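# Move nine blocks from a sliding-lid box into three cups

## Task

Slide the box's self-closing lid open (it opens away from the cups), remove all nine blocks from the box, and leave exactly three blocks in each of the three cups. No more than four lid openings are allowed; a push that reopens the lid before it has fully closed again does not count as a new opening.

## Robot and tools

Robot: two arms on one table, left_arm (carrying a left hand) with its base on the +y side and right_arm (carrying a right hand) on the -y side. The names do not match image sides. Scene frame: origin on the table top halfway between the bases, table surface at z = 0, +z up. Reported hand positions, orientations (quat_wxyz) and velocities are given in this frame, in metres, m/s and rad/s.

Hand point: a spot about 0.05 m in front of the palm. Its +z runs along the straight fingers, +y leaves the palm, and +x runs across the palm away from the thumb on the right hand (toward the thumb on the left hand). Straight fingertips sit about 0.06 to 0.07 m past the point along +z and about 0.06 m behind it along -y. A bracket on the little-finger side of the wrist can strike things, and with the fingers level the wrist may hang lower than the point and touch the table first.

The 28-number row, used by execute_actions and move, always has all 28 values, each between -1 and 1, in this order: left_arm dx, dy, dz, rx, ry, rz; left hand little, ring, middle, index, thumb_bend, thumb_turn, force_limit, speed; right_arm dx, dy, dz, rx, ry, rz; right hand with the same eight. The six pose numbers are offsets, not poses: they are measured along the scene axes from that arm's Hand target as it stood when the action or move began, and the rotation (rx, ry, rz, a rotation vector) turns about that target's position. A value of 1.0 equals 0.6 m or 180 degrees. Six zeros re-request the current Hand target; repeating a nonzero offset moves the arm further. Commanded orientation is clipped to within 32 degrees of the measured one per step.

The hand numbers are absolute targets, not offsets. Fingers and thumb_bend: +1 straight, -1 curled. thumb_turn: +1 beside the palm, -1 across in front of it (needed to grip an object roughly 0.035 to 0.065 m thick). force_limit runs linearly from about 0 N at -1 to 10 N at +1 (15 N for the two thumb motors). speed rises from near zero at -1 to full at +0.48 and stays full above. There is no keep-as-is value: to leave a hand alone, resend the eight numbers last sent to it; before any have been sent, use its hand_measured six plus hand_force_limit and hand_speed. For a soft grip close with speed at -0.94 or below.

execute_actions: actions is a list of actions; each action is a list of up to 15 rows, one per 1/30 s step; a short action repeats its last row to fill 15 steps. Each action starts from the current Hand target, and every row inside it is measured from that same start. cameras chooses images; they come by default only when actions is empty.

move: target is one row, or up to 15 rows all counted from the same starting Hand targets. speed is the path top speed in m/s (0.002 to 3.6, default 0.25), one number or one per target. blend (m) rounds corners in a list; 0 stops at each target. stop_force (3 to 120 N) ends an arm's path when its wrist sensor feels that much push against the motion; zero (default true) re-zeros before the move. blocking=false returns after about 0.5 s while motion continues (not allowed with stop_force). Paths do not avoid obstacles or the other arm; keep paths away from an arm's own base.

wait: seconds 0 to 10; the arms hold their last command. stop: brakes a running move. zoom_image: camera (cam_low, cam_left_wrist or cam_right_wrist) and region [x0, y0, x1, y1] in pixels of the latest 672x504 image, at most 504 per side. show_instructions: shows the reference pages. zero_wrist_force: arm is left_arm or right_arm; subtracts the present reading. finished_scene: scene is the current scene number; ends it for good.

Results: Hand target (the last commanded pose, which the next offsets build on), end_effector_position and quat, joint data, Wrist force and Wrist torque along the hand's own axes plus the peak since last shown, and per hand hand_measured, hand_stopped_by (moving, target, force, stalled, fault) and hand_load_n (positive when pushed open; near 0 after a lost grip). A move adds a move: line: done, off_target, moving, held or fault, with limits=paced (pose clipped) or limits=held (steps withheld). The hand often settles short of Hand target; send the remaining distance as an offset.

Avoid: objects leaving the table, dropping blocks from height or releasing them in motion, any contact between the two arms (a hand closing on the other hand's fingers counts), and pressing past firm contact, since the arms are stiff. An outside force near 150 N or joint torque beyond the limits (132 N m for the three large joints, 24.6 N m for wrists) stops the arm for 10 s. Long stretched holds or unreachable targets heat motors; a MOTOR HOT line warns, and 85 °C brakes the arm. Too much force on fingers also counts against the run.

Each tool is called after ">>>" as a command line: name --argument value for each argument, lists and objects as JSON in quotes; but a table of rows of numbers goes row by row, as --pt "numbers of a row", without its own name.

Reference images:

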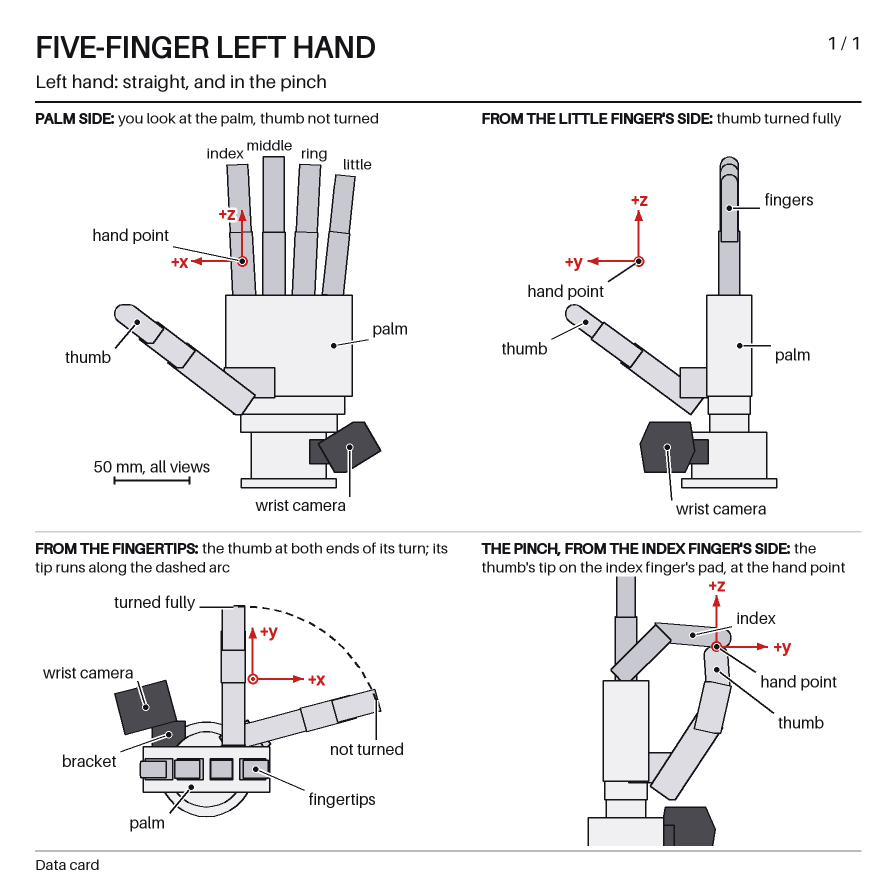

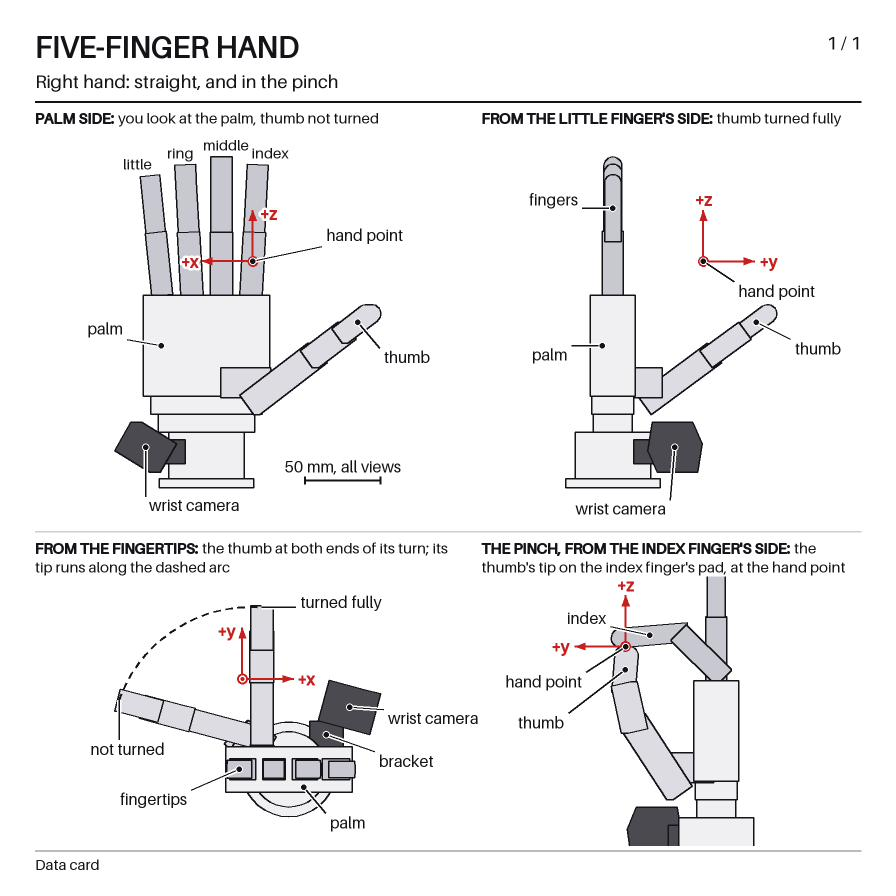

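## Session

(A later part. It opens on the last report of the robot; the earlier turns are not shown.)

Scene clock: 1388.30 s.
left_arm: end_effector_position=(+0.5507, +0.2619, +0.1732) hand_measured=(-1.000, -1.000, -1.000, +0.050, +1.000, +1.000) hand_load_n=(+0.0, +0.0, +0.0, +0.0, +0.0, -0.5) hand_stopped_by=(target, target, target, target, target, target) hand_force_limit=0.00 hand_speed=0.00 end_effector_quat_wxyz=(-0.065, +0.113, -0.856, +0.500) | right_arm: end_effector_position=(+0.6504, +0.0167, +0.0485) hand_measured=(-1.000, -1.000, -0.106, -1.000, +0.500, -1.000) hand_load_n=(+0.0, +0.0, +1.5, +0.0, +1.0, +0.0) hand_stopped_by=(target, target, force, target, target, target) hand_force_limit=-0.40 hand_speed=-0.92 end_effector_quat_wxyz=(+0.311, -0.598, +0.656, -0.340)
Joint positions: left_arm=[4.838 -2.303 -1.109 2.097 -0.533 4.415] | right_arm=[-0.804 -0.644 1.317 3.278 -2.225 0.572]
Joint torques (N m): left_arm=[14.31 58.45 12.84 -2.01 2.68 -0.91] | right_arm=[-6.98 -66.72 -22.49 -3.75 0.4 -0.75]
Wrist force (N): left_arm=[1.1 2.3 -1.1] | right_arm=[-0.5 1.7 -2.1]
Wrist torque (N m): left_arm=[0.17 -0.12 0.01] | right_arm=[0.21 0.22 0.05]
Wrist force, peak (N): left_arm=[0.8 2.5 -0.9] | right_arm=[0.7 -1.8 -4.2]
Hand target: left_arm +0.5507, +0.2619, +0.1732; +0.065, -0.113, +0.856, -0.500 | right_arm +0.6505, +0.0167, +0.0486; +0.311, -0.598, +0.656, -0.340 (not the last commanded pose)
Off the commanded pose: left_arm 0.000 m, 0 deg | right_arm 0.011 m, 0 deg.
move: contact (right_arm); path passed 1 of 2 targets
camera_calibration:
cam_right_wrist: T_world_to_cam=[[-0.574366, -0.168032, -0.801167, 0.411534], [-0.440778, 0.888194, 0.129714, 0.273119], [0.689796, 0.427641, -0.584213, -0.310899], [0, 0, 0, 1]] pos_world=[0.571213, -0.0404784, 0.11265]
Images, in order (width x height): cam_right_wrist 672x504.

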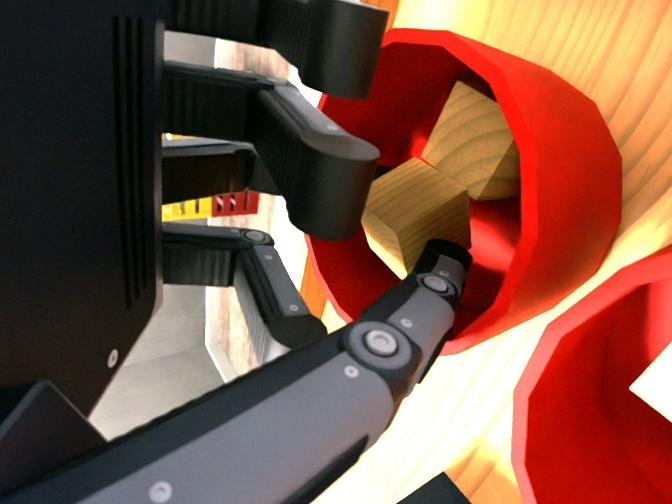

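>>> move --pt "0 0 0 0 0 0 -1 -1 -1 0.05 1 1 0 0 0 0 0.025 0 0 0 -1 -1 -0.35 -1 0.5 -1 -0.4 -0.92" --pt "0 0 0 0 0 0 -1 -1 -1 0.05 1 1 0 0 0.0046 0.0046 0.04 0 0 0 -1 -1 -0.35 -1 0.5 -1 -0.4 -0.92" --speed 0.03 --cameras '["cam_right_wrist"]'

>>> zoom_image --camera "cam_right_wrist" --region '[300, 40, 640, 320]'

Scene clock: 1400.27 s.
left_arm: end_effector_position=(+0.5507, +0.2619, +0.1732) hand_measured=(-1.000, -1.000, -1.000, +0.050, +1.000, +1.000) hand_load_n=(+0.0, +0.0, +0.0, +0.0, +0.0, -0.5) hand_stopped_by=(target, target, target, target, target, target) hand_force_limit=0.00 hand_speed=0.00 end_effector_quat_wxyz=(-0.065, +0.113, -0.856, +0.500) | right_arm: end_effector_position=(+0.6533, +0.0196, +0.0728) hand_measured=(-1.000, -1.000, -0.106, -1.000, +0.500, -1.000) hand_load_n=(+0.0, +0.0, +1.5, +0.0, +1.5, +0.0) hand_stopped_by=(target, target, force, target, target, target) hand_force_limit=-0.40 hand_speed=-0.92 end_effector_quat_wxyz=(+0.311, -0.598, +0.656, -0.340) end_effector_velocity=(+0.000, +0.000, +0.001) end_effector_angular_velocity=(+0.002, -0.004, -0.001)
Joint positions: left_arm=[4.838 -2.303 -1.109 2.097 -0.533 4.415] | right_arm=[-0.804 -0.671 1.298 3.326 -2.225 0.572]
Joint velocities: left_arm=[within noise] | right_arm=[0 -0.001 0.002 -0.005 -0.002 0]
Joint torques (N m): left_arm=[13.38 58.18 12.63 -2.05 2.67 -0.9] | right_arm=[9.6 -53.64 -8.18 -4.04 -2.88 1.18]
Wrist force (N): left_arm=[0.5 1.8 -0.6] | right_arm=[-0.7 1.4 -2.0]
Wrist torque (N m): left_arm=[0.09 -0.01 -0.01] | right_arm=[0.16 0.21 0.05]
Wrist force, peak (N): left_arm=[1.4 2.1 -0.9] | right_arm=[-0.5 1.6 -2.4]
Hand target: left_arm +0.5507, +0.2619, +0.1732; +0.065, -0.113, +0.856, -0.500 | right_arm +0.6532, +0.0195, +0.0726; +0.311, -0.598, +0.656, -0.340
Off the commanded pose: left_arm 0.000 m, 0 deg | right_arm 0.000 m, 0 deg.
move: done
camera_calibration:
cam_right_wrist: T_world_to_cam=[[-0.574144, -0.167803, -0.801374, 0.43299], [-0.440761, 0.88819, 0.129801, 0.268692], [0.689992, 0.427739, -0.58391, -0.299983], [0, 0, 0, 1]] pos_world=[0.574013, -0.0376777, 0.136948]
Images, in order (width x height): cam_right_wrist 672x504.

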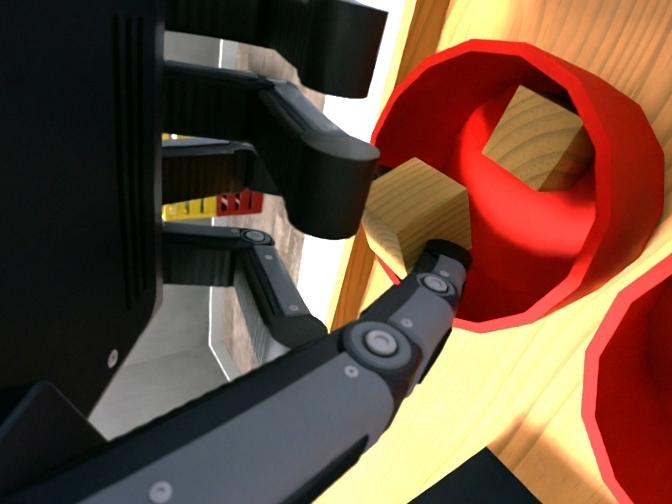

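Scaled by 1.482.

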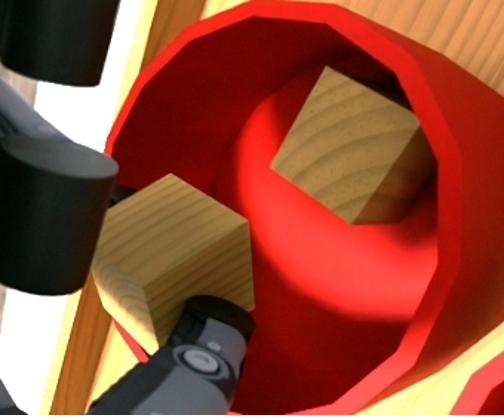

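>>> move --target '[0,0,0,0,0,0,-1,-1,-1,0.05,1,1,0,0,0,0,-0.06,0,0,0,-1,-1,-0.35,-1,0.5,-1,-0.4,-0.92]' --speed 0.015 --stop_force 3 --cameras '["cam_right_wrist"]'

>>> zoom_image --camera "cam_right_wrist" --region '[300, 40, 600, 320]'

Scene clock: 1411.50 s.
left_arm: end_effector_position=(+0.5507, +0.2619, +0.1732) hand_measured=(-1.000, -1.000, -1.000, +0.050, +1.000, +1.000) hand_load_n=(+0.0, +0.5, +0.0, +0.0, +0.0, +0.0) hand_stopped_by=(target, target, target, target, target, target) hand_force_limit=0.00 hand_speed=0.00 end_effector_quat_wxyz=(-0.065, +0.113, -0.856, +0.500) | right_arm: end_effector_position=(+0.6532, +0.0195, +0.0477) hand_measured=(-1.000, -1.000, -0.106, -1.000, +0.500, -1.000) hand_load_n=(+0.0, +0.0, +1.0, +0.0, +1.5, +0.0) hand_stopped_by=(target, target, force, target, target, target) hand_force_limit=-0.40 hand_speed=-0.92 end_effector_quat_wxyz=(+0.311, -0.598, +0.656, -0.340)
Joint positions: left_arm=[4.838 -2.303 -1.109 2.097 -0.533 4.415] | right_arm=[-0.804 -0.635 1.301 3.285 -2.225 0.572]
Joint torques (N m): left_arm=[13.89 57.89 13.49 -2.28 2.58 -0.93] | right_arm=[8.85 -67.29 -28.11 -3.18 -2.07 0.77]
Wrist force (N): left_arm=[0.9 1.9 -0.8] | right_arm=[-0.4 1.2 -1.9]
Wrist torque (N m): left_arm=[0.11 -0.07 0.01] | right_arm=[0.14 0.18 0.03]
Wrist force, peak (N): left_arm=[0.9 2.4 -1.0] | right_arm=[0.9 -1.9 -4.1]
Hand target: left_arm +0.5507, +0.2619, +0.1732; +0.065, -0.113, +0.856, -0.500 | right_arm +0.6532, +0.0195, +0.0477; +0.311, -0.598, +0.656, -0.340 (not the last commanded pose)
Off the commanded pose: left_arm 0.000 m, 0 deg | right_arm 0.011 m, 0 deg.
move: contact (right_arm)
camera_calibration:
cam_right_wrist: T_world_to_cam=[[-0.574271, -0.167974, -0.801248, 0.412855], [-0.440757, 0.888207, 0.129696, 0.272005], [0.689889, 0.427636, -0.584107, -0.314449], [0, 0, 0, 1]] pos_world=[0.573913, -0.0377783, 0.111849]
Images, in order (width x height): cam_right_wrist 672x504.

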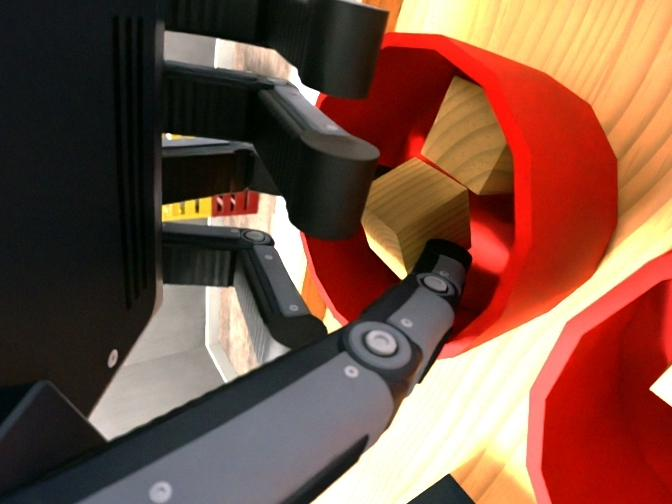

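Scaled by 1.680.

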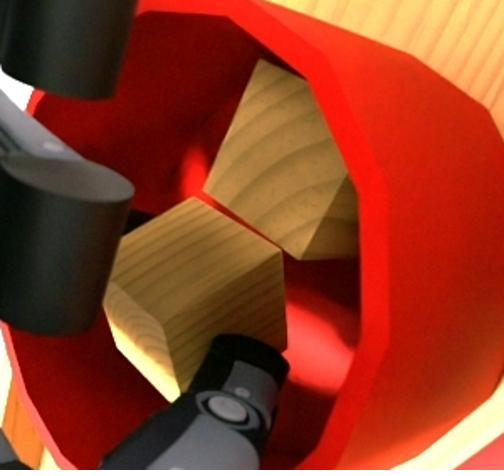

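>>> move --pt "0 0 0 0 0 0 -1 -1 -1 0.05 1 1 0 0 0 0 0.13 0 0 0 -1 -1 -0.35 -1 0.5 -1 -0.4 -0.92" --pt "0 0 0 0 0 0 -1 -1 -1 0.05 1 1 0 0 -0.3662 0.3145 0.13 0 0 0 -1 -1 -0.35 -1 0.5 -1 -0.4 -0.92" --speed '[0.06,0.13]' --blend '[0.01,0]' --cameras '["cam_right_wrist"]'

Scene clock: 1422.77 s.
left_arm: end_effector_position=(+0.5507, +0.2619, +0.1732) hand_measured=(-1.000, -1.000, -1.000, +0.050, +1.000, +1.000) hand_load_n=(+0.0, +0.0, +0.0, +0.0, +0.0, +0.0) hand_stopped_by=(target, target, target, target, target, target) hand_force_limit=0.00 hand_speed=0.00 end_effector_quat_wxyz=(-0.065, +0.113, -0.856, +0.500) | right_arm: end_effector_position=(+0.4335, +0.2082, +0.1256) hand_measured=(-1.000, -1.000, -0.106, -1.000, +0.500, -1.000) hand_load_n=(+0.0, +0.0, +1.5, +0.0, +1.5, +0.0) hand_stopped_by=(target, target, force, target, target, target) hand_force_limit=-0.40 hand_speed=-0.92 end_effector_quat_wxyz=(+0.311, -0.598, +0.656, -0.340)
Joint positions: left_arm=[4.838 -2.303 -1.109 2.097 -0.533 4.415] | right_arm=[-0.421 -0.637 1.004 3.892 -2.448 1.008]
Joint torques (N m): left_arm=[13.53 56.64 13.96 -2.2 2.69 -0.98] | right_arm=[-2.6 -69.82 -13.21 -3.01 0.66 -0.6]
Wrist force (N): left_arm=[0.6 1.7 -0.6] | right_arm=[-0.4 1.3 -2.4]
Wrist torque (N m): left_arm=[0.06 -0.03 0.00] | right_arm=[0.18 0.18 0.21]
Wrist force, peak (N): left_arm=[0.8 2.6 -0.9] | right_arm=[-1.1 2.2 -3.5]
Hand target: left_arm +0.5507, +0.2619, +0.1732; +0.065, -0.113, +0.856, -0.500 | right_arm +0.4335, +0.2082, +0.1257; +0.311, -0.598, +0.656, -0.340
Off the commanded pose: left_arm 0.000 m, 0 deg | right_arm 0.000 m, 0 deg.
move: done
camera_calibration:
cam_right_wrist: T_world_to_cam=[[-0.574235, -0.168046, -0.801258, 0.380802], [-0.440803, 0.888194, 0.12963, -0.0025068], [0.689889, 0.427635, -0.584107, -0.198073], [0, 0, 0, 1]] pos_world=[0.354213, 0.150922, 0.189749]
Images, in order (width x height): cam_right_wrist 672x504.

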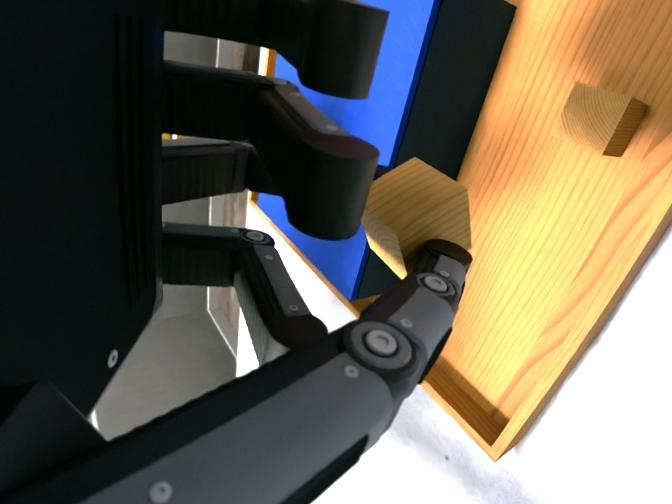

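>>> move --pt "0 0 0 0 0 0 -1 -1 -1 0.05 1 1 0 0 0 0 -0.14 0 0 0 -1 -1 -0.35 -1 0.5 -1 -0.4 -0.92" --pt "0 0 0 0 0 0 -1 -1 -1 0.05 1 1 0 0 0 0 -0.1567 0 0 0 -1 -1 -0.35 -1 0.5 -1 -0.4 -0.92" --speed '[0.08,0.01]' --blend '[0.003,0]' --stop_force 4 --cameras '["cam_right_wrist"]'

>>> zoom_image --camera "cam_right_wrist" --region '[340, 120, 560, 320]'

Scene clock: 1428.33 s.
left_arm: end_effector_position=(+0.5507, +0.2619, +0.1732) hand_measured=(-1.000, -1.000, -1.000, +0.050, +1.000, +1.000) hand_load_n=(+0.0, +0.0, +0.0, +0.0, +0.0, +0.0) hand_stopped_by=(target, target, target, target, target, target) hand_force_limit=0.00 hand_speed=0.00 end_effector_quat_wxyz=(-0.065, +0.113, -0.856, +0.500) | right_arm: end_effector_position=(+0.4335, +0.2082, +0.0316) hand_measured=(-1.000, -1.000, -0.106, -1.000, +0.500, -1.000) hand_load_n=(+0.0, +0.0, +2.0, +0.0, +2.5, +0.0) hand_stopped_by=(target, target, force, target, target, target) hand_force_limit=-0.40 hand_speed=-0.92 end_effector_quat_wxyz=(+0.311, -0.598, +0.656, -0.340)
Joint positions: left_arm=[4.838 -2.303 -1.109 2.097 -0.533 4.415] | right_arm=[-0.421 -0.526 1.047 3.738 -2.448 1.008]
Joint torques (N m): left_arm=[13.31 56.79 14.07 -2.32 2.61 -0.91] | right_arm=[2.79 -68.47 -10.06 -0.94 -0.61 -1.18]
Wrist force (N): left_arm=[1.0 2.3 -0.6] | right_arm=[-0.5 -0.5 -3.7]
Wrist torque (N m): left_arm=[0.15 -0.09 0.00] | right_arm=[0.13 0.24 0.14]
Wrist force, peak (N): left_arm=[0.6 2.5 -1.0] | right_arm=[-0.5 -0.9 -4.4]
Hand target: left_arm +0.5507, +0.2619, +0.1732; +0.065, -0.113, +0.856, -0.500 | right_arm +0.4335, +0.2082, +0.0317; +0.311, -0.598, +0.656, -0.340
Off the commanded pose: left_arm 0.000 m, 0 deg | right_arm 0.000 m, 0 deg.
move: done
camera_calibration:
cam_right_wrist: T_world_to_cam=[[-0.574235, -0.168046, -0.801258, 0.305483], [-0.440803, 0.888194, 0.12963, 0.00967841], [0.689889, 0.427635, -0.584107, -0.252979], [0, 0, 0, 1]] pos_world=[0.354213, 0.150922, 0.0957494]
Images, in order (width x height): cam_right_wrist 672x504.

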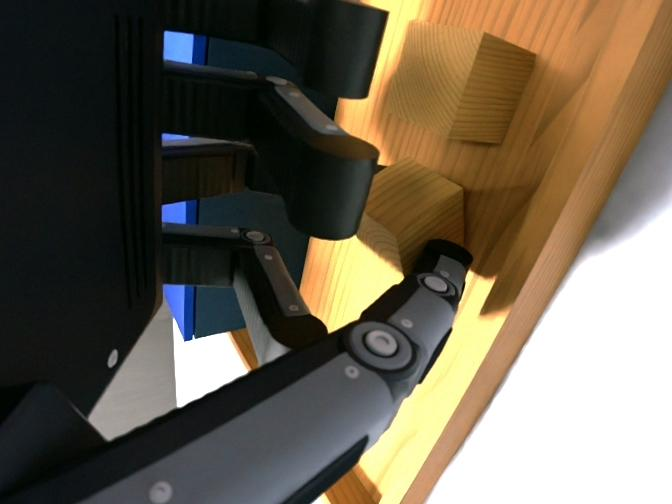

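Scaled by 2.291.

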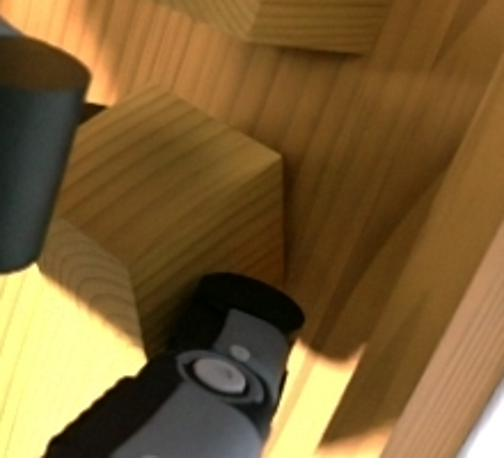

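>>> move --target '[0,0,0,0,0,0,-1,-1,-1,0.05,1,1,0,0,0,0,0.0005,0,0,0,-1,-1,0.08,-1,0.5,-1,-0.4,-0.75]' --speed 0.02 --cameras '["cam_right_wrist"]'

>>> zoom_image --camera "cam_right_wrist" --region '[340, 120, 560, 320]'

Scene clock: 1431.33 s.
left_arm: end_effector_position=(+0.5507, +0.2619, +0.1732) hand_measured=(-1.000, -1.000, -1.000, +0.050, +1.000, +1.000) hand_load_n=(+0.0, +0.0, +0.0, +0.0, +0.0, +0.0) hand_stopped_by=(target, target, target, target, target, target) hand_force_limit=0.00 hand_speed=0.00 end_effector_quat_wxyz=(-0.065, +0.113, -0.856, +0.500) | right_arm: end_effector_position=(+0.4335, +0.2082, +0.0320) hand_measured=(-1.000, -1.000, +0.080, -1.000, +0.500, -1.000) hand_load_n=(+0.0, +0.0, +0.0, +0.0, +0.0, +0.0) hand_stopped_by=(target, target, target, target, target, target) hand_force_limit=-0.40 hand_speed=-0.75 end_effector_quat_wxyz=(+0.311, -0.598, +0.656, -0.340)
Joint positions: left_arm=[4.838 -2.303 -1.109 2.097 -0.533 4.415] | right_arm=[-0.421 -0.527 1.047 3.739 -2.448 1.008]
Joint torques (N m): left_arm=[13.29 56.73 14.74 -2.31 2.6 -0.88] | right_arm=[-2.42 -70.54 -26.49 -1.34 -0.08 -1.21]
Wrist force (N): left_arm=[1.2 1.8 -0.7] | right_arm=[-0.5 1.4 -2.2]
Wrist torque (N m): left_arm=[0.08 -0.11 0.03] | right_arm=[0.19 0.19 0.20]
Wrist force, peak (N): left_arm=[1.4 2.2 -1.0] | right_arm=[0.0 -0.8 -4.0]
Hand target: left_arm +0.5507, +0.2619, +0.1732; +0.065, -0.113, +0.856, -0.500 | right_arm +0.4335, +0.2082, +0.0320; +0.311, -0.598, +0.656, -0.340
Off the commanded pose: left_arm 0.000 m, 0 deg | right_arm 0.000 m, 0 deg.
move: done
camera_calibration:
cam_right_wrist: T_world_to_cam=[[-0.574235, -0.168046, -0.801258, 0.305804], [-0.440803, 0.888194, 0.12963, 0.00962656], [0.689889, 0.427635, -0.584107, -0.252745], [0, 0, 0, 1]] pos_world=[0.354213, 0.150922, 0.0961494]
Images, in order (width x height): cam_right_wrist 672x504.

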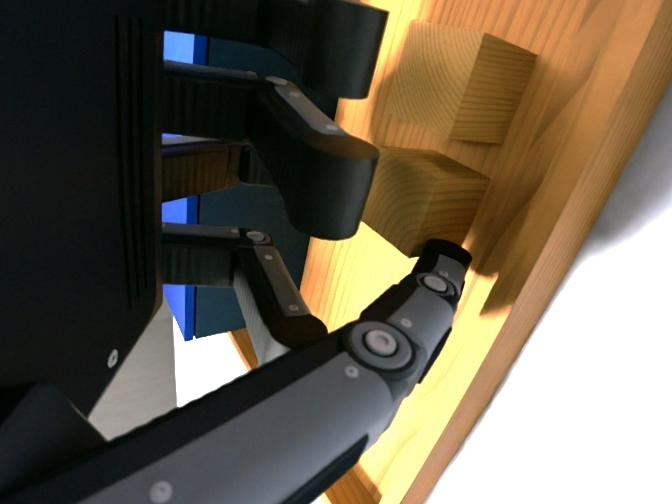

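Scaled by 2.291.

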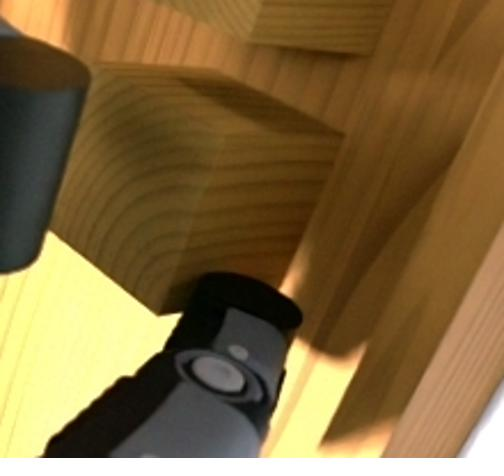

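>>> move --target '[0,0,0,0,0,0,-1,-1,-1,0.05,1,1,0,0,0,0,0.1,0,0,0,-1,-1,0.08,-1,0.5,-1,-0.4,-0.75]' --speed 0.1 --cameras '["cam_right_wrist"]'

>>> zoom_image --camera "cam_right_wrist" --region '[400, 20, 640, 260]'

Scene clock: 1436.67 s.
left_arm: end_effector_position=(+0.5507, +0.2619, +0.1732) hand_measured=(-1.000, -1.000, -1.000, +0.050, +1.000, +1.000) hand_load_n=(+0.0, +0.0, +0.0, +0.0, +0.0, -0.5) hand_stopped_by=(target, target, target, target, target, target) hand_force_limit=0.00 hand_speed=0.00 end_effector_quat_wxyz=(-0.065, +0.113, -0.856, +0.500) | right_arm: end_effector_position=(+0.4335, +0.2083, +0.0922) hand_measured=(-1.000, -1.000, +0.080, -1.000, +0.500, -1.000) hand_load_n=(+0.0, +0.0, +0.0, +0.0, +0.0, +0.0) hand_stopped_by=(target, target, target, target, target, target) hand_force_limit=-0.40 hand_speed=-0.75 end_effector_quat_wxyz=(+0.311, -0.598, +0.656, -0.340)
Joint positions: left_arm=[4.838 -2.303 -1.109 2.097 -0.533 4.415] | right_arm=[-0.421 -0.602 1.026 3.834 -2.448 1.008]
Joint torques (N m): left_arm=[13.28 56.34 14.75 -2.31 2.6 -0.92] | right_arm=[-7.42 -50.79 -10.68 -4.13 0.11 0.79]
Wrist force (N): left_arm=[0.7 1.9 -0.5] | right_arm=[-0.5 1.7 -2.4]
Wrist torque (N m): left_arm=[0.09 -0.03 0.00] | right_arm=[0.23 0.20 0.21]
Wrist force, peak (N): left_arm=[1.1 2.2 -1.1] | right_arm=[-0.6 1.5 -2.6]
Hand target: left_arm +0.5507, +0.2619, +0.1732; +0.065, -0.113, +0.856, -0.500 | right_arm +0.4335, +0.2082, +0.0920; +0.311, -0.598, +0.656, -0.340
Off the commanded pose: left_arm 0.000 m, 0 deg | right_arm 0.000 m, 0 deg.
move: done
camera_calibration:
cam_right_wrist: T_world_to_cam=[[-0.574112, -0.167691, -0.801421, 0.354041], [-0.440787, 0.888159, 0.129925, 0.00173103], [0.690002, 0.427847, -0.583818, -0.217813], [0, 0, 0, 1]] pos_world=[0.354313, 0.151023, 0.156347]
Images, in order (width x height): cam_right_wrist 672x504.

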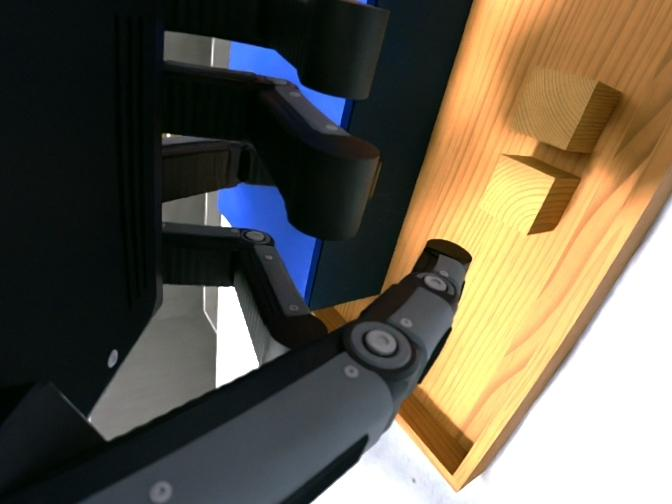

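Scaled by 2.100.

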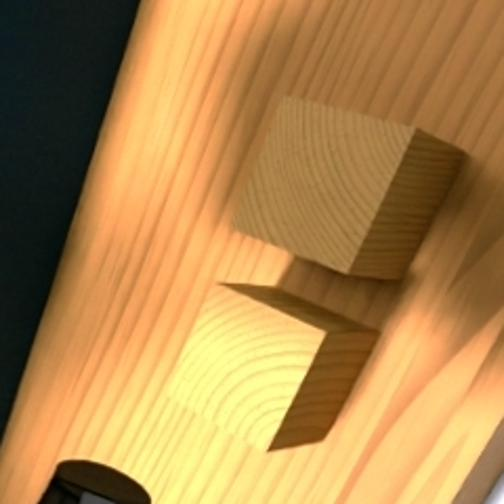

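>>> move --pt "0 0 0 0 0 0 -1 -1 -1 0.05 1 1 0 0 -0.0045 -0.0122 -0.05 0 0 0 -1 -1 0.08 -1 0.5 -1 -0.4 -0.75" --pt "0 0 0 0 0 0 -1 -1 -1 0.05 1 1 0 0 -0.0045 -0.0122 -0.1008 0 0 0 -1 -1 0.08 -1 0.5 -1 -0.4 -0.75" --speed '[0.06,0.025]' --blend '[0.004,0]' --stop_force 4 --cameras '["cam_right_wrist"]'

>>> move --target '[0,0,0,0,0,0,-1,-1,-1,0.05,1,1,0,0,0,0,0.0008,0,0,0,-1,-1,-0.35,-1,0.5,-1,-0.3,-0.92]' --speed 0.02

Scene clock: 1445.43 s.
left_arm: end_effector_position=(+0.5507, +0.2619, +0.1732) hand_measured=(-1.000, -1.000, -1.000, +0.050, +1.000, +1.000) hand_load_n=(+0.0, +0.0, +0.0, +0.0, +0.0, +0.0) hand_stopped_by=(target, target, target, target, target, target) hand_force_limit=0.00 hand_speed=0.00 end_effector_quat_wxyz=(-0.065, +0.113, -0.856, +0.500) | right_arm: end_effector_position=(+0.4308, +0.2009, +0.0315) hand_measured=(-1.000, -1.000, +0.080, -1.000, +0.500, -1.000) hand_load_n=(+0.0, +0.0, +0.0, +0.5, +0.0, +0.0) hand_stopped_by=(target, target, target, target, target, target) hand_force_limit=-0.40 hand_speed=-0.75 end_effector_quat_wxyz=(+0.311, -0.598, +0.656, -0.340)
Joint positions: left_arm=[4.838 -2.303 -1.109 2.097 -0.533 4.415] | right_arm=[-0.422 -0.544 1.085 3.717 -2.447 1.007]
Joint torques (N m): left_arm=[13.39 56.04 15.2 -2.38 2.63 -0.9] | right_arm=[-5.36 -71.07 -21.99 -1.22 0.5 -1.06]
Wrist force (N): left_arm=[0.8 1.7 -0.8] | right_arm=[-0.4 1.4 -2.2]
Wrist torque (N m): left_arm=[0.07 -0.07 0.01] | right_arm=[0.19 0.19 0.21]
Wrist force, peak (N): left_arm=[1.1 2.4 -1.0] | right_arm=[-0.6 1.8 -2.5]
Hand target: left_arm +0.5507, +0.2619, +0.1732; +0.065, -0.113, +0.856, -0.500 | right_arm +0.4308, +0.2009, +0.0315; +0.311, -0.598, +0.656, -0.340
Off the commanded pose: left_arm 0.000 m, 0 deg | right_arm 0.000 m, 0 deg.
move: done
camera_calibration:
cam_right_wrist: T_world_to_cam=[[-0.574271, -0.167974, -0.801248, 0.302627], [-0.440757, 0.888207, 0.129696, 0.0149605], [0.689889, 0.427636, -0.584107, -0.248053], [0, 0, 0, 1]] pos_world=[0.351513, 0.143622, 0.0956492]
Images, in order (width x height): cam_right_wrist 672x504.

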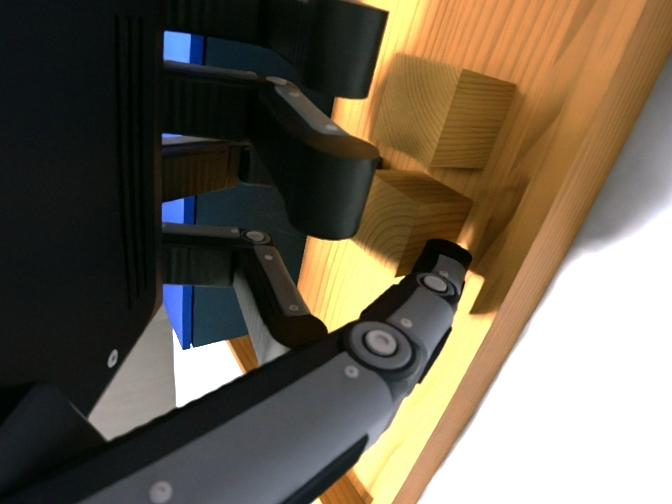

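Scene clock: 1446.53 s.
left_arm: end_effector_position=(+0.5507, +0.2619, +0.1732) hand_measured=(-1.000, -1.000, -1.000, +0.050, +1.000, +1.000) hand_load_n=(+0.5, +0.0, +0.0, +0.0, +0.0, +0.0) hand_stopped_by=(target, target, target, target, target, target) hand_force_limit=0.00 hand_speed=0.00 end_effector_quat_wxyz=(-0.065, +0.113, -0.856, +0.500) | right_arm: end_effector_position=(+0.4308, +0.2009, +0.0320) hand_measured=(-1.000, -1.000, -0.106, -1.000, +0.500, -1.000) hand_load_n=(+0.0, +0.0, +3.0, +0.5, +2.0, +0.5) hand_stopped_by=(target, target, force, target, target, target) hand_force_limit=-0.30 hand_speed=-0.92 end_effector_quat_wxyz=(+0.311, -0.598, +0.656, -0.340)
Joint positions: left_arm=[4.838 -2.303 -1.109 2.097 -0.533 4.415] | right_arm=[-0.422 -0.545 1.085 3.718 -2.447 1.007]
Joint torques (N m): left_arm=[13.07 55.12 15.61 -2.51 2.64 -0.99] | right_arm=[-4.44 -68.21 -27.64 -1.91 0.4 -1.52]
Wrist force (N): left_arm=[1.1 1.8 -0.5] | right_arm=[-0.7 0.7 -2.9]
Wrist torque (N m): left_arm=[0.07 -0.10 0.03] | right_arm=[0.17 0.24 0.19]
Wrist force, peak (N): left_arm=[1.4 2.1 -0.8] | right_arm=[-0.3 0.3 -3.1]
Hand target: left_arm +0.5507, +0.2619, +0.1732; +0.065, -0.113, +0.856, -0.500 | right_arm +0.4308, +0.2009, +0.0320; +0.311, -0.598, +0.656, -0.340
Off the commanded pose: left_arm 0.000 m, 0 deg | right_arm 0.000 m, 0 deg.
move: done

>>> move --pt "0 0 0 0 0 0 -1 -1 -1 0.05 1 1 0 0 0 0 0.2 0 0 0 -1 -1 -0.35 -1 0.5 -1 -0.3 -0.92" --pt "0 0 0 0 0 0 -1 -1 -1 0.05 1 1 0 0 0.3695 -0.3023 0.2 0 0 0 -1 -1 -0.35 -1 0.5 -1 -0.3 -0.92" --pt "0 0 0 0 0 0 -1 -1 -1 0.05 1 1 0 0 0.3695 -0.3023 0.155 0 0 0 -1 -1 -0.35 -1 0.5 -1 -0.3 -0.92" --speed '[0.1,0.16,0.06]' --blend '[0.02,0.01,0]' --cameras '["cam_right_wrist"]'

>>> zoom_image --camera "cam_right_wrist" --region '[340, 40, 672, 320]'

Scene clock: 1453.97 s.
left_arm: end_effector_position=(+0.5507, +0.2619, +0.1732) hand_measured=(-1.000, -1.000, -1.000, +0.050, +1.000, +1.000) hand_load_n=(+0.0, +0.0, +0.0, +0.0, +0.5, -0.5) hand_stopped_by=(target, target, target, target, target, target) hand_force_limit=0.00 hand_speed=0.00 end_effector_quat_wxyz=(-0.065, +0.113, -0.856, +0.500) | right_arm: end_effector_position=(+0.6524, +0.0195, +0.1247) hand_measured=(-1.000, -1.000, -0.106, -1.000, +0.500, -1.000) hand_load_n=(+0.0, +0.0, +3.0, +0.0, +2.5, +0.5) hand_stopped_by=(target, target, force, target, target, target) hand_force_limit=-0.30 hand_speed=-0.92 end_effector_quat_wxyz=(+0.311, -0.598, +0.656, -0.340)
Joint positions: left_arm=[4.838 -2.303 -1.109 2.097 -0.533 4.415] | right_arm=[-0.803 -0.743 1.28 3.415 -2.226 0.572]
Joint torques (N m): left_arm=[13.46 55.19 15.11 -2.44 2.58 -0.99] | right_arm=[1.77 -64.17 -30.44 -1.18 -2.4 -0.94]
Wrist force (N): left_arm=[0.9 1.7 -0.8] | right_arm=[-0.7 1.4 -2.1]
Wrist torque (N m): left_arm=[0.08 -0.07 0.01] | right_arm=[0.16 0.22 0.04]
Wrist force, peak (N): left_arm=[1.2 2.4 -0.9] | right_arm=[-0.7 1.5 -3.3]
Hand target: left_arm +0.5507, +0.2619, +0.1732; +0.065, -0.113, +0.856, -0.500 | right_arm +0.6525, +0.0195, +0.1250; +0.311, -0.598, +0.656, -0.340
Off the commanded pose: left_arm 0.000 m, 0 deg | right_arm 0.000 m, 0 deg.
move: done
camera_calibration:
cam_right_wrist: T_world_to_cam=[[-0.5745, -0.168189, -0.801038, 0.474233], [-0.440765, 0.888214, 0.129622, 0.261729], [0.689693, 0.427537, -0.58441, -0.268822], [0, 0, 0, 1]] pos_world=[0.573212, -0.037779, 0.188851]
Images, in order (width x height): cam_right_wrist 672x504.

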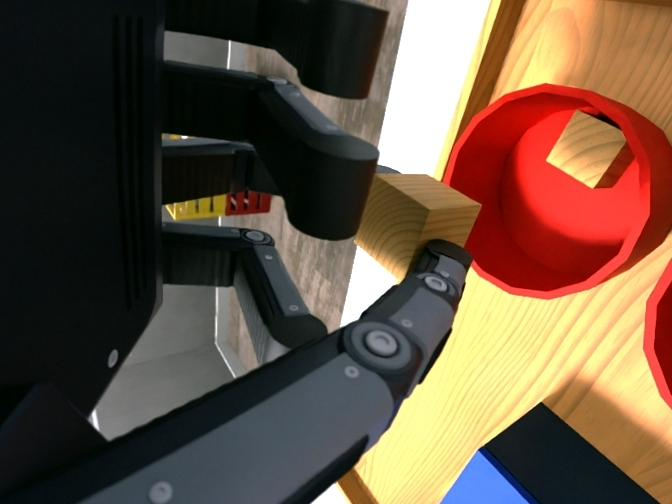

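Scaled by 1.518.

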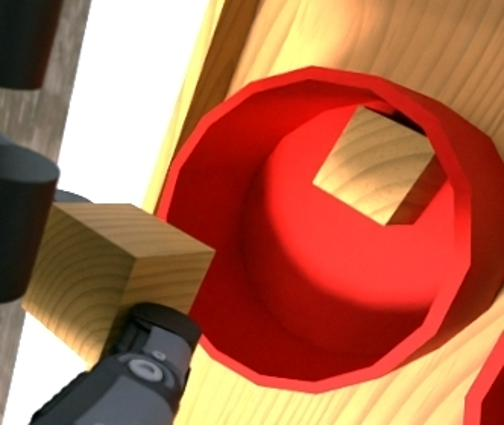

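>>> move --pt "0 0 0 0 0 0 -1 -1 -1 0.05 1 1 0 0 -0.0038 0.0027 -0.03 0 0 0 -1 -1 -0.35 -1 0.5 -1 -0.3 -0.92" --pt "0 0 0 0 0 0 -1 -1 -1 0.05 1 1 0 0 -0.0038 0.0027 -0.105 0 0 0 -1 -1 -0.35 -1 0.5 -1 -0.3 -0.92" --pt "0 0 0 0 0 0 -1 -1 -1 0.05 1 1 0 0 -0.0038 0.0027 -0.145 0 0 0 -1 -1 -0.35 -1 0.5 -1 -0.3 -0.92" --speed '[0.06,0.06,0.015]' --blend '[0.003,0.004,0]' --stop_force 3 --cameras '["cam_right_wrist"]'

>>> zoom_image --camera "cam_right_wrist" --region '[300, 40, 600, 320]'

Scene clock: 1467.50 s.
left_arm: end_effector_position=(+0.5507, +0.2619, +0.1732) hand_measured=(-1.000, -1.000, -1.000, +0.050, +1.000, +1.000) hand_load_n=(+0.0, +0.0, +0.0, +0.0, +0.0, -0.5) hand_stopped_by=(target, target, target, target, target, target) hand_force_limit=0.00 hand_speed=0.00 end_effector_quat_wxyz=(-0.065, +0.113, -0.856, +0.500) | right_arm: end_effector_position=(+0.6502, +0.0211, +0.0465) hand_measured=(-1.000, -1.000, -0.106, -1.000, +0.500, -1.000) hand_load_n=(+0.0, +0.0, +3.5, +0.0, +2.0, +0.5) hand_stopped_by=(target, target, force, target, target, target) hand_force_limit=-0.30 hand_speed=-0.92 end_effector_quat_wxyz=(+0.311, -0.598, +0.656, -0.340)
Joint positions: left_arm=[4.838 -2.303 -1.109 2.097 -0.533 4.415] | right_arm=[-0.799 -0.634 1.304 3.285 -2.228 0.576]
Joint torques (N m): left_arm=[12.95 54.92 15.98 -2.56 2.65 -0.96] | right_arm=[-6.89 -64.39 -15.6 -3.31 0.96 -0.86]
Wrist force (N): left_arm=[1.0 1.8 -0.9] | right_arm=[-0.4 -1.6 -3.8]
Wrist torque (N m): left_arm=[0.10 -0.09 0.02] | right_arm=[-0.01 0.20 0.01]
Wrist force, peak (N): left_arm=[0.9 2.5 -0.9] | right_arm=[0.0 -5.3 -6.3]
Hand target: left_arm +0.5507, +0.2619, +0.1732; +0.065, -0.113, +0.856, -0.500 | right_arm +0.6502, +0.0211, +0.0465; +0.311, -0.598, +0.656, -0.340 (not the last commanded pose)
Off the commanded pose: left_arm 0.000 m, 0 deg | right_arm 0.009 m, 0 deg.
move: contact (right_arm); path passed 2 of 3 targets
camera_calibration:
cam_right_wrist: T_world_to_cam=[[-0.574271, -0.167974, -0.801248, 0.410439], [-0.440757, 0.888207, 0.129696, 0.269417], [0.689889, 0.427636, -0.584107, -0.313764], [0, 0, 0, 1]] pos_world=[0.570913, -0.0361783, 0.110649]
Images, in order (width x height): cam_right_wrist 672x504.

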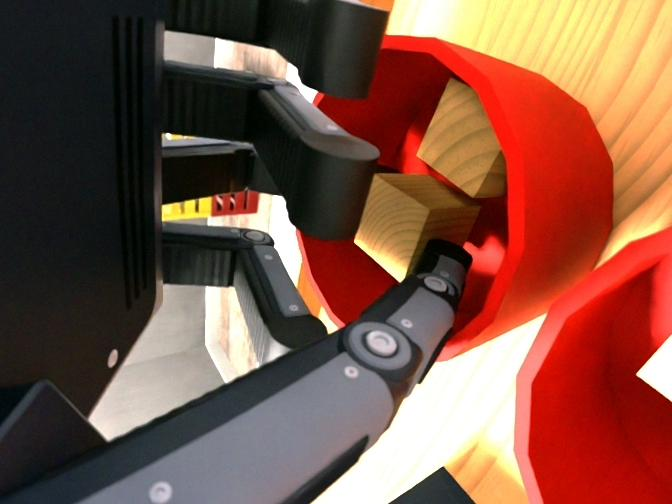

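Scaled by 1.680.

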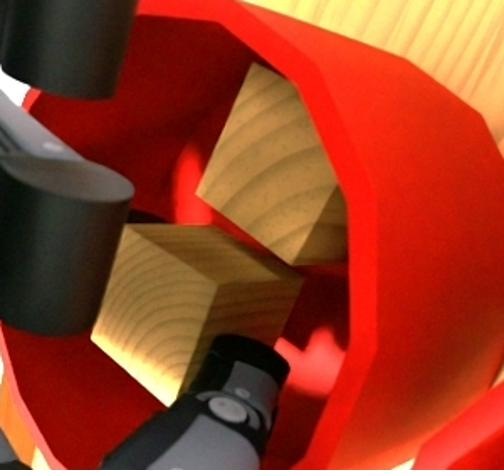

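>>> move --target '[0,0,0,0,0,0,-1,-1,-1,0.05,1,1,0,0,0,0,0.0012,0,0,0,-1,-1,-0.045,-1,0.5,-1,-0.4,-0.85]' --speed 0.02

>>> move --target '[0,0,0,0,0,0,-1,-1,-1,0.05,1,1,0,0,0,0,0.13,0,0,0,-1,-1,-0.045,-1,0.5,-1,-0.4,-0.85]' --speed 0.08 --cameras '["cam_right_wrist"]'

>>> zoom_image --camera "cam_right_wrist" --region '[340, 40, 672, 320]'

Scene clock: 1470.30 s.
left_arm: end_effector_position=(+0.5507, +0.2619, +0.1732) hand_measured=(-1.000, -1.000, -1.000, +0.050, +1.000, +1.000) hand_load_n=(+0.0, +0.0, +0.0, +0.0, +0.0, +0.0) hand_stopped_by=(target, target, target, target, target, target) hand_force_limit=0.00 hand_speed=0.00 end_effector_quat_wxyz=(-0.065, +0.113, -0.856, +0.500) | right_arm: end_effector_position=(+0.6502, +0.0211, +0.0472) hand_measured=(-1.000, -1.000, -0.044, -1.000, +0.500, -1.000) hand_load_n=(+0.5, +0.0, -2.0, +0.0, -2.0, -0.5) hand_stopped_by=(target, target, target, target, target, target) hand_force_limit=-0.40 hand_speed=-0.85 end_effector_quat_wxyz=(+0.311, -0.598, +0.656, -0.340)
Joint positions: left_arm=[4.838 -2.303 -1.109 2.097 -0.533 4.415] | right_arm=[-0.799 -0.636 1.304 3.286 -2.228 0.576]
Joint torques (N m): left_arm=[13.24 55.07 16.5 -2.65 2.59 -0.93] | right_arm=[-6.92 -65.67 -26.28 -1.51 0.94 -1.13]
Wrist force (N): left_arm=[0.6 2.0 -0.7] | right_arm=[-0.4 1.1 -2.4]
Wrist torque (N m): left_arm=[0.11 -0.03 -0.01] | right_arm=[0.20 0.22 0.03]
Wrist force, peak (N): left_arm=[0.9 2.4 -0.9] | right_arm=[-0.1 -1.6 -5.5]
Hand target: left_arm +0.5507, +0.2619, +0.1732; +0.065, -0.113, +0.856, -0.500 | right_arm +0.6502, +0.0211, +0.0472; +0.311, -0.598, +0.656, -0.340
Off the commanded pose: left_arm 0.000 m, 0 deg | right_arm 0.000 m, 0 deg.
move: done

Scene clock: 1471.60 s.
left_arm: end_effector_position=(+0.5507, +0.2619, +0.1732) hand_measured=(-1.000, -1.000, -1.000, +0.050, +1.000, +1.000) hand_load_n=(+0.0, +0.0, +0.0, +0.0, +0.0, +0.0) hand_stopped_by=(target, target, target, target, target, target) hand_force_limit=0.00 hand_speed=0.00 end_effector_quat_wxyz=(-0.065, +0.113, -0.856, +0.500) | right_arm: end_effector_position=(+0.6503, +0.0212, +0.1255) hand_measured=(-1.000, -1.000, -0.044, -1.000, +0.500, -1.000) hand_load_n=(+0.0, +0.0, +0.0, +0.0, +0.0, +0.0) hand_stopped_by=(target, target, target, target, target, target) hand_force_limit=-0.40 hand_speed=-0.85 end_effector_quat_wxyz=(+0.311, -0.598, +0.656, -0.340)
Joint positions: left_arm=[4.838 -2.303 -1.109 2.097 -0.533 4.415] | right_arm=[-0.799 -0.744 1.28 3.418 -2.228 0.576]
Joint torques (N m): left_arm=[12.6 54.75 15.95 -2.63 2.58 -0.97] | right_arm=[-6.93 -46.01 -7.61 -4.03 0.57 0.46]
Wrist force (N): left_arm=[0.9 1.9 -1.1] | right_arm=[-0.4 1.1 -2.2]
Wrist torque (N m): left_arm=[0.12 -0.08 0.02] | right_arm=[0.12 0.17 0.05]
Wrist force, peak (N): left_arm=[1.1 2.4 -1.1] | right_arm=[-0.6 1.6 -2.2]
Hand target: left_arm +0.5507, +0.2619, +0.1732; +0.065, -0.113, +0.856, -0.500 | right_arm +0.6502, +0.0211, +0.1252; +0.311, -0.598, +0.656, -0.340
Off the commanded pose: left_arm 0.000 m, 0 deg | right_arm 0.000 m, 0 deg.
move: done
camera_calibration:
cam_right_wrist: T_world_to_cam=[[-0.574051, -0.167813, -0.801439, 0.473728], [-0.440864, 0.888137, 0.129814, 0.259162], [0.690003, 0.427845, -0.583819, -0.267846], [0, 0, 0, 1]] pos_world=[0.571014, -0.0360776, 0.189648]
Images, in order (width x height): cam_right_wrist 672x504.

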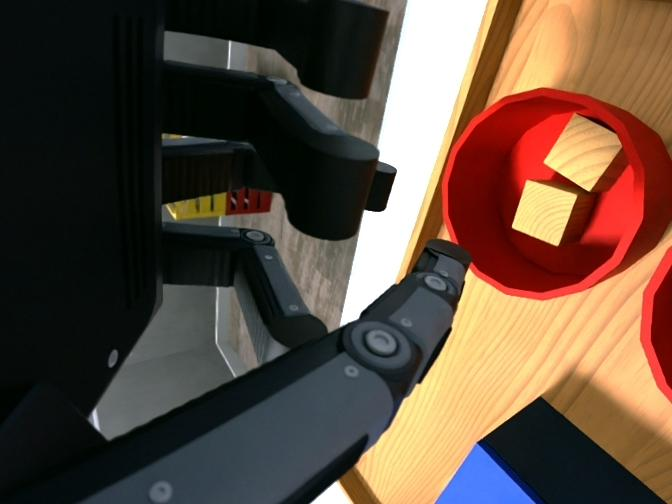

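Scaled by 1.518.

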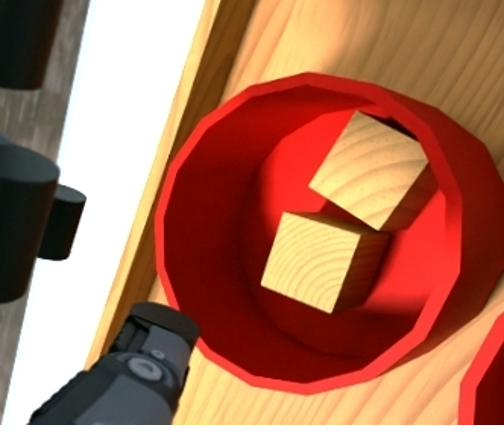

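>>> move --target '[0,0,0,0,0,0,-1,-1,-1,0.05,1,1,0,0,0.0008,0.002,-0.045,0,0,0,-1,-1,0.0,-1,1,1,-0.4,0]' --speed 0.06

>>> move --target '[0,0,0,0,0,0,-1,-1,-1,0.05,1,1,0,0,0,0,-0.0913,0,0,0,-1,-1,0.0,-1,1,1,-0.4,0]' --speed 0.03 --stop_force 3 --cameras '["cam_right_wrist"]'

Scene clock: 1482.30 s.
left_arm: end_effector_position=(+0.5507, +0.2619, +0.1732) hand_measured=(-1.000, -1.000, -1.000, +0.050, +1.000, +1.000) hand_load_n=(+0.0, +0.5, +0.0, +0.0, +0.0, +0.0) hand_stopped_by=(target, target, target, target, target, target) hand_force_limit=0.00 hand_speed=0.00 end_effector_quat_wxyz=(-0.065, +0.113, -0.856, +0.500) | right_arm: end_effector_position=(+0.6507, +0.0223, +0.0982) hand_measured=(-1.000, -1.000, +0.000, -1.000, +1.000, +1.000) hand_load_n=(+0.0, +0.0, +0.0, +0.5, +0.0, +0.0) hand_stopped_by=(target, target, target, target, target, target) hand_force_limit=-0.40 hand_speed=0.00 end_effector_quat_wxyz=(+0.311, -0.598, +0.656, -0.340)
Joint positions: left_arm=[4.838 -2.303 -1.109 2.097 -0.533 4.415] | right_arm=[-0.798 -0.706 1.288 3.373 -2.229 0.577]
Joint torques (N m): left_arm=[12.94 54.25 16.37 -2.77 2.54 -0.89] | right_arm=[7.8 -65.19 -28.55 -2.16 -2.22 -0.76]
Wrist force (N): left_arm=[0.9 2.1 -0.6] | right_arm=[-0.2 1.3 -2.1]
Wrist torque (N m): left_arm=[0.12 -0.07 0.00] | right_arm=[0.15 0.14 0.05]
Wrist force, peak (N): left_arm=[1.3 2.2 -0.7] | right_arm=[-0.8 1.5 -2.4]
Hand target: left_arm +0.5507, +0.2619, +0.1732; +0.065, -0.113, +0.856, -0.500 | right_arm +0.6507, +0.0223, +0.0982; +0.311, -0.598, +0.656, -0.340
Off the commanded pose: left_arm 0.000 m, 0 deg | right_arm 0.000 m, 0 deg.
move: done

Scene clock: 1485.17 s.
left_arm: end_effector_position=(+0.5507, +0.2619, +0.1732) hand_measured=(-1.000, -1.000, -1.000, +0.050, +1.000, +1.000) hand_load_n=(+0.5, +0.0, +0.0, +0.0, +0.0, +0.0) hand_stopped_by=(target, target, target, target, target, target) hand_force_limit=0.00 hand_speed=0.00 end_effector_quat_wxyz=(-0.065, +0.113, -0.856, +0.500) | right_arm: end_effector_position=(+0.6507, +0.0223, +0.0434) hand_measured=(-1.000, -1.000, +0.000, -1.000, +1.000, +1.000) hand_load_n=(+0.0, +0.0, +0.0, +0.0, +0.0, +0.0) hand_stopped_by=(target, target, target, target, target, target) hand_force_limit=-0.40 hand_speed=0.00 end_effector_quat_wxyz=(+0.311, -0.598, +0.656, -0.340)
Joint positions: left_arm=[4.838 -2.303 -1.109 2.097 -0.533 4.415] | right_arm=[-0.798 -0.627 1.299 3.283 -2.229 0.577]
Joint torques (N m): left_arm=[12.83 54.07 16.8 -2.76 2.67 -0.88] | right_arm=[4.39 -66.99 -19.14 -1.37 0.41 -0.47]
Wrist force (N): left_arm=[1.2 2.2 -0.7] | right_arm=[-0.7 1.4 -2.4]
Wrist torque (N m): left_arm=[0.15 -0.11 0.01] | right_arm=[0.18 0.23 0.01]
Wrist force, peak (N): left_arm=[1.1 2.4 -0.8] | right_arm=[-0.3 1.4 -2.9]
Hand target: left_arm +0.5507, +0.2619, +0.1732; +0.065, -0.113, +0.856, -0.500 | right_arm +0.6507, +0.0223, +0.0434; +0.311, -0.598, +0.656, -0.340
Off the commanded pose: left_arm 0.000 m, 0 deg | right_arm 0.000 m, 0 deg.
move: done
camera_calibration:
cam_right_wrist: T_world_to_cam=[[-0.574271, -0.167974, -0.801248, 0.408444], [-0.440757, 0.888207, 0.129696, 0.268973], [0.689889, 0.427636, -0.584107, -0.316433], [0, 0, 0, 1]] pos_world=[0.571413, -0.0349783, 0.107549]
Images, in order (width x height): cam_right_wrist 672x504.

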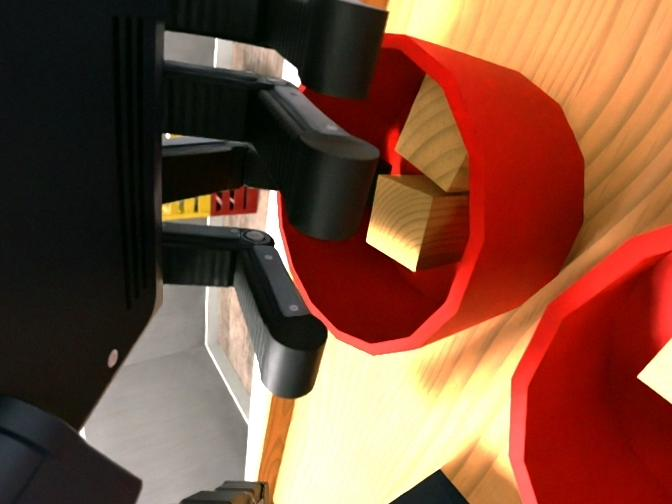

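>>> move --pt "0 0 0 0 0 0 -1 -1 -1 0.05 1 1 0 0 -0.0197 0.0017 0 0 0 0 -1 -1 0.0 -1 1 1 -0.4 0" --pt "0 0 0 0 0 0 -1 -1 -1 0.05 1 1 0 0 -0.0125 0.0011 0 0 0 0 -1 -1 0.0 -1 1 1 -0.4 0" --pt "0 0 0 0 0 0 -1 -1 -1 0.05 1 1 0 0 -0.0125 0.0011 0.13 0 0 0 -1 -1 0.0 -1 1 1 -0.4 0" --speed '[0.02,0.03,0.1]' --cameras '["cam_right_wrist"]'

>>> zoom_image --camera "cam_right_wrist" --region '[340, 40, 672, 320]'

Scene clock: 1489.93 s.
left_arm: end_effector_position=(+0.5507, +0.2619, +0.1732) hand_measured=(-1.000, -1.000, -1.000, +0.050, +1.000, +1.000) hand_load_n=(+0.5, +0.0, +0.0, +0.0, +0.0, -0.5) hand_stopped_by=(target, target, target, target, target, target) hand_force_limit=0.00 hand_speed=0.00 end_effector_quat_wxyz=(-0.065, +0.113, -0.856, +0.500) | right_arm: end_effector_position=(+0.6433, +0.0230, +0.1217) hand_measured=(-1.000, -1.000, +0.000, -1.000, +1.000, +1.000) hand_load_n=(+0.0, +0.0, +0.0, +0.0, +0.0, +0.0) hand_stopped_by=(target, target, target, target, target, target) hand_force_limit=-0.40 hand_speed=0.00 end_effector_quat_wxyz=(+0.311, -0.597, +0.656, -0.340)
Joint positions: left_arm=[4.838 -2.303 -1.109 2.097 -0.533 4.415] | right_arm=[-0.79 -0.746 1.294 3.411 -2.234 0.584]
Joint torques (N m): left_arm=[12.46 53.77 16.94 -2.72 2.61 -0.85] | right_arm=[8.68 -45 -8.83 -4.23 -3.23 1.14]
Wrist force (N): left_arm=[0.7 1.7 -0.8] | right_arm=[-0.6 1.5 -2.1]
Wrist torque (N m): left_arm=[0.07 -0.03 0.01] | right_arm=[0.17 0.20 0.23]
Wrist force, peak (N): left_arm=[0.9 2.6 -0.6] | right_arm=[-0.8 1.5 -2.7]
Hand target: left_arm +0.5507, +0.2619, +0.1732; +0.065, -0.113, +0.856, -0.500 | right_arm +0.6432, +0.0230, +0.1214; +0.311, -0.598, +0.656, -0.340
Off the commanded pose: left_arm 0.000 m, 0 deg | right_arm 0.000 m, 0 deg.
move: done
camera_calibration:
cam_right_wrist: T_world_to_cam=[[-0.574088, -0.167768, -0.801422, 0.466922], [-0.44077, 0.888184, 0.129809, 0.254845], [0.690033, 0.427764, -0.583843, -0.26612], [0, 0, 0, 1]] pos_world=[0.564013, -0.0341775, 0.185748]
Images, in order (width x height): cam_right_wrist 672x504.

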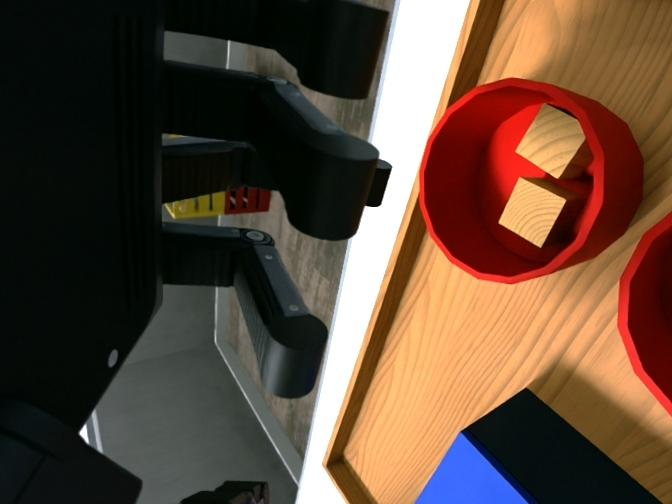

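Scaled by 1.518.

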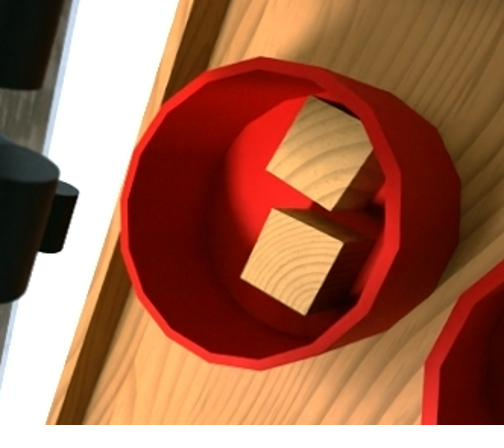

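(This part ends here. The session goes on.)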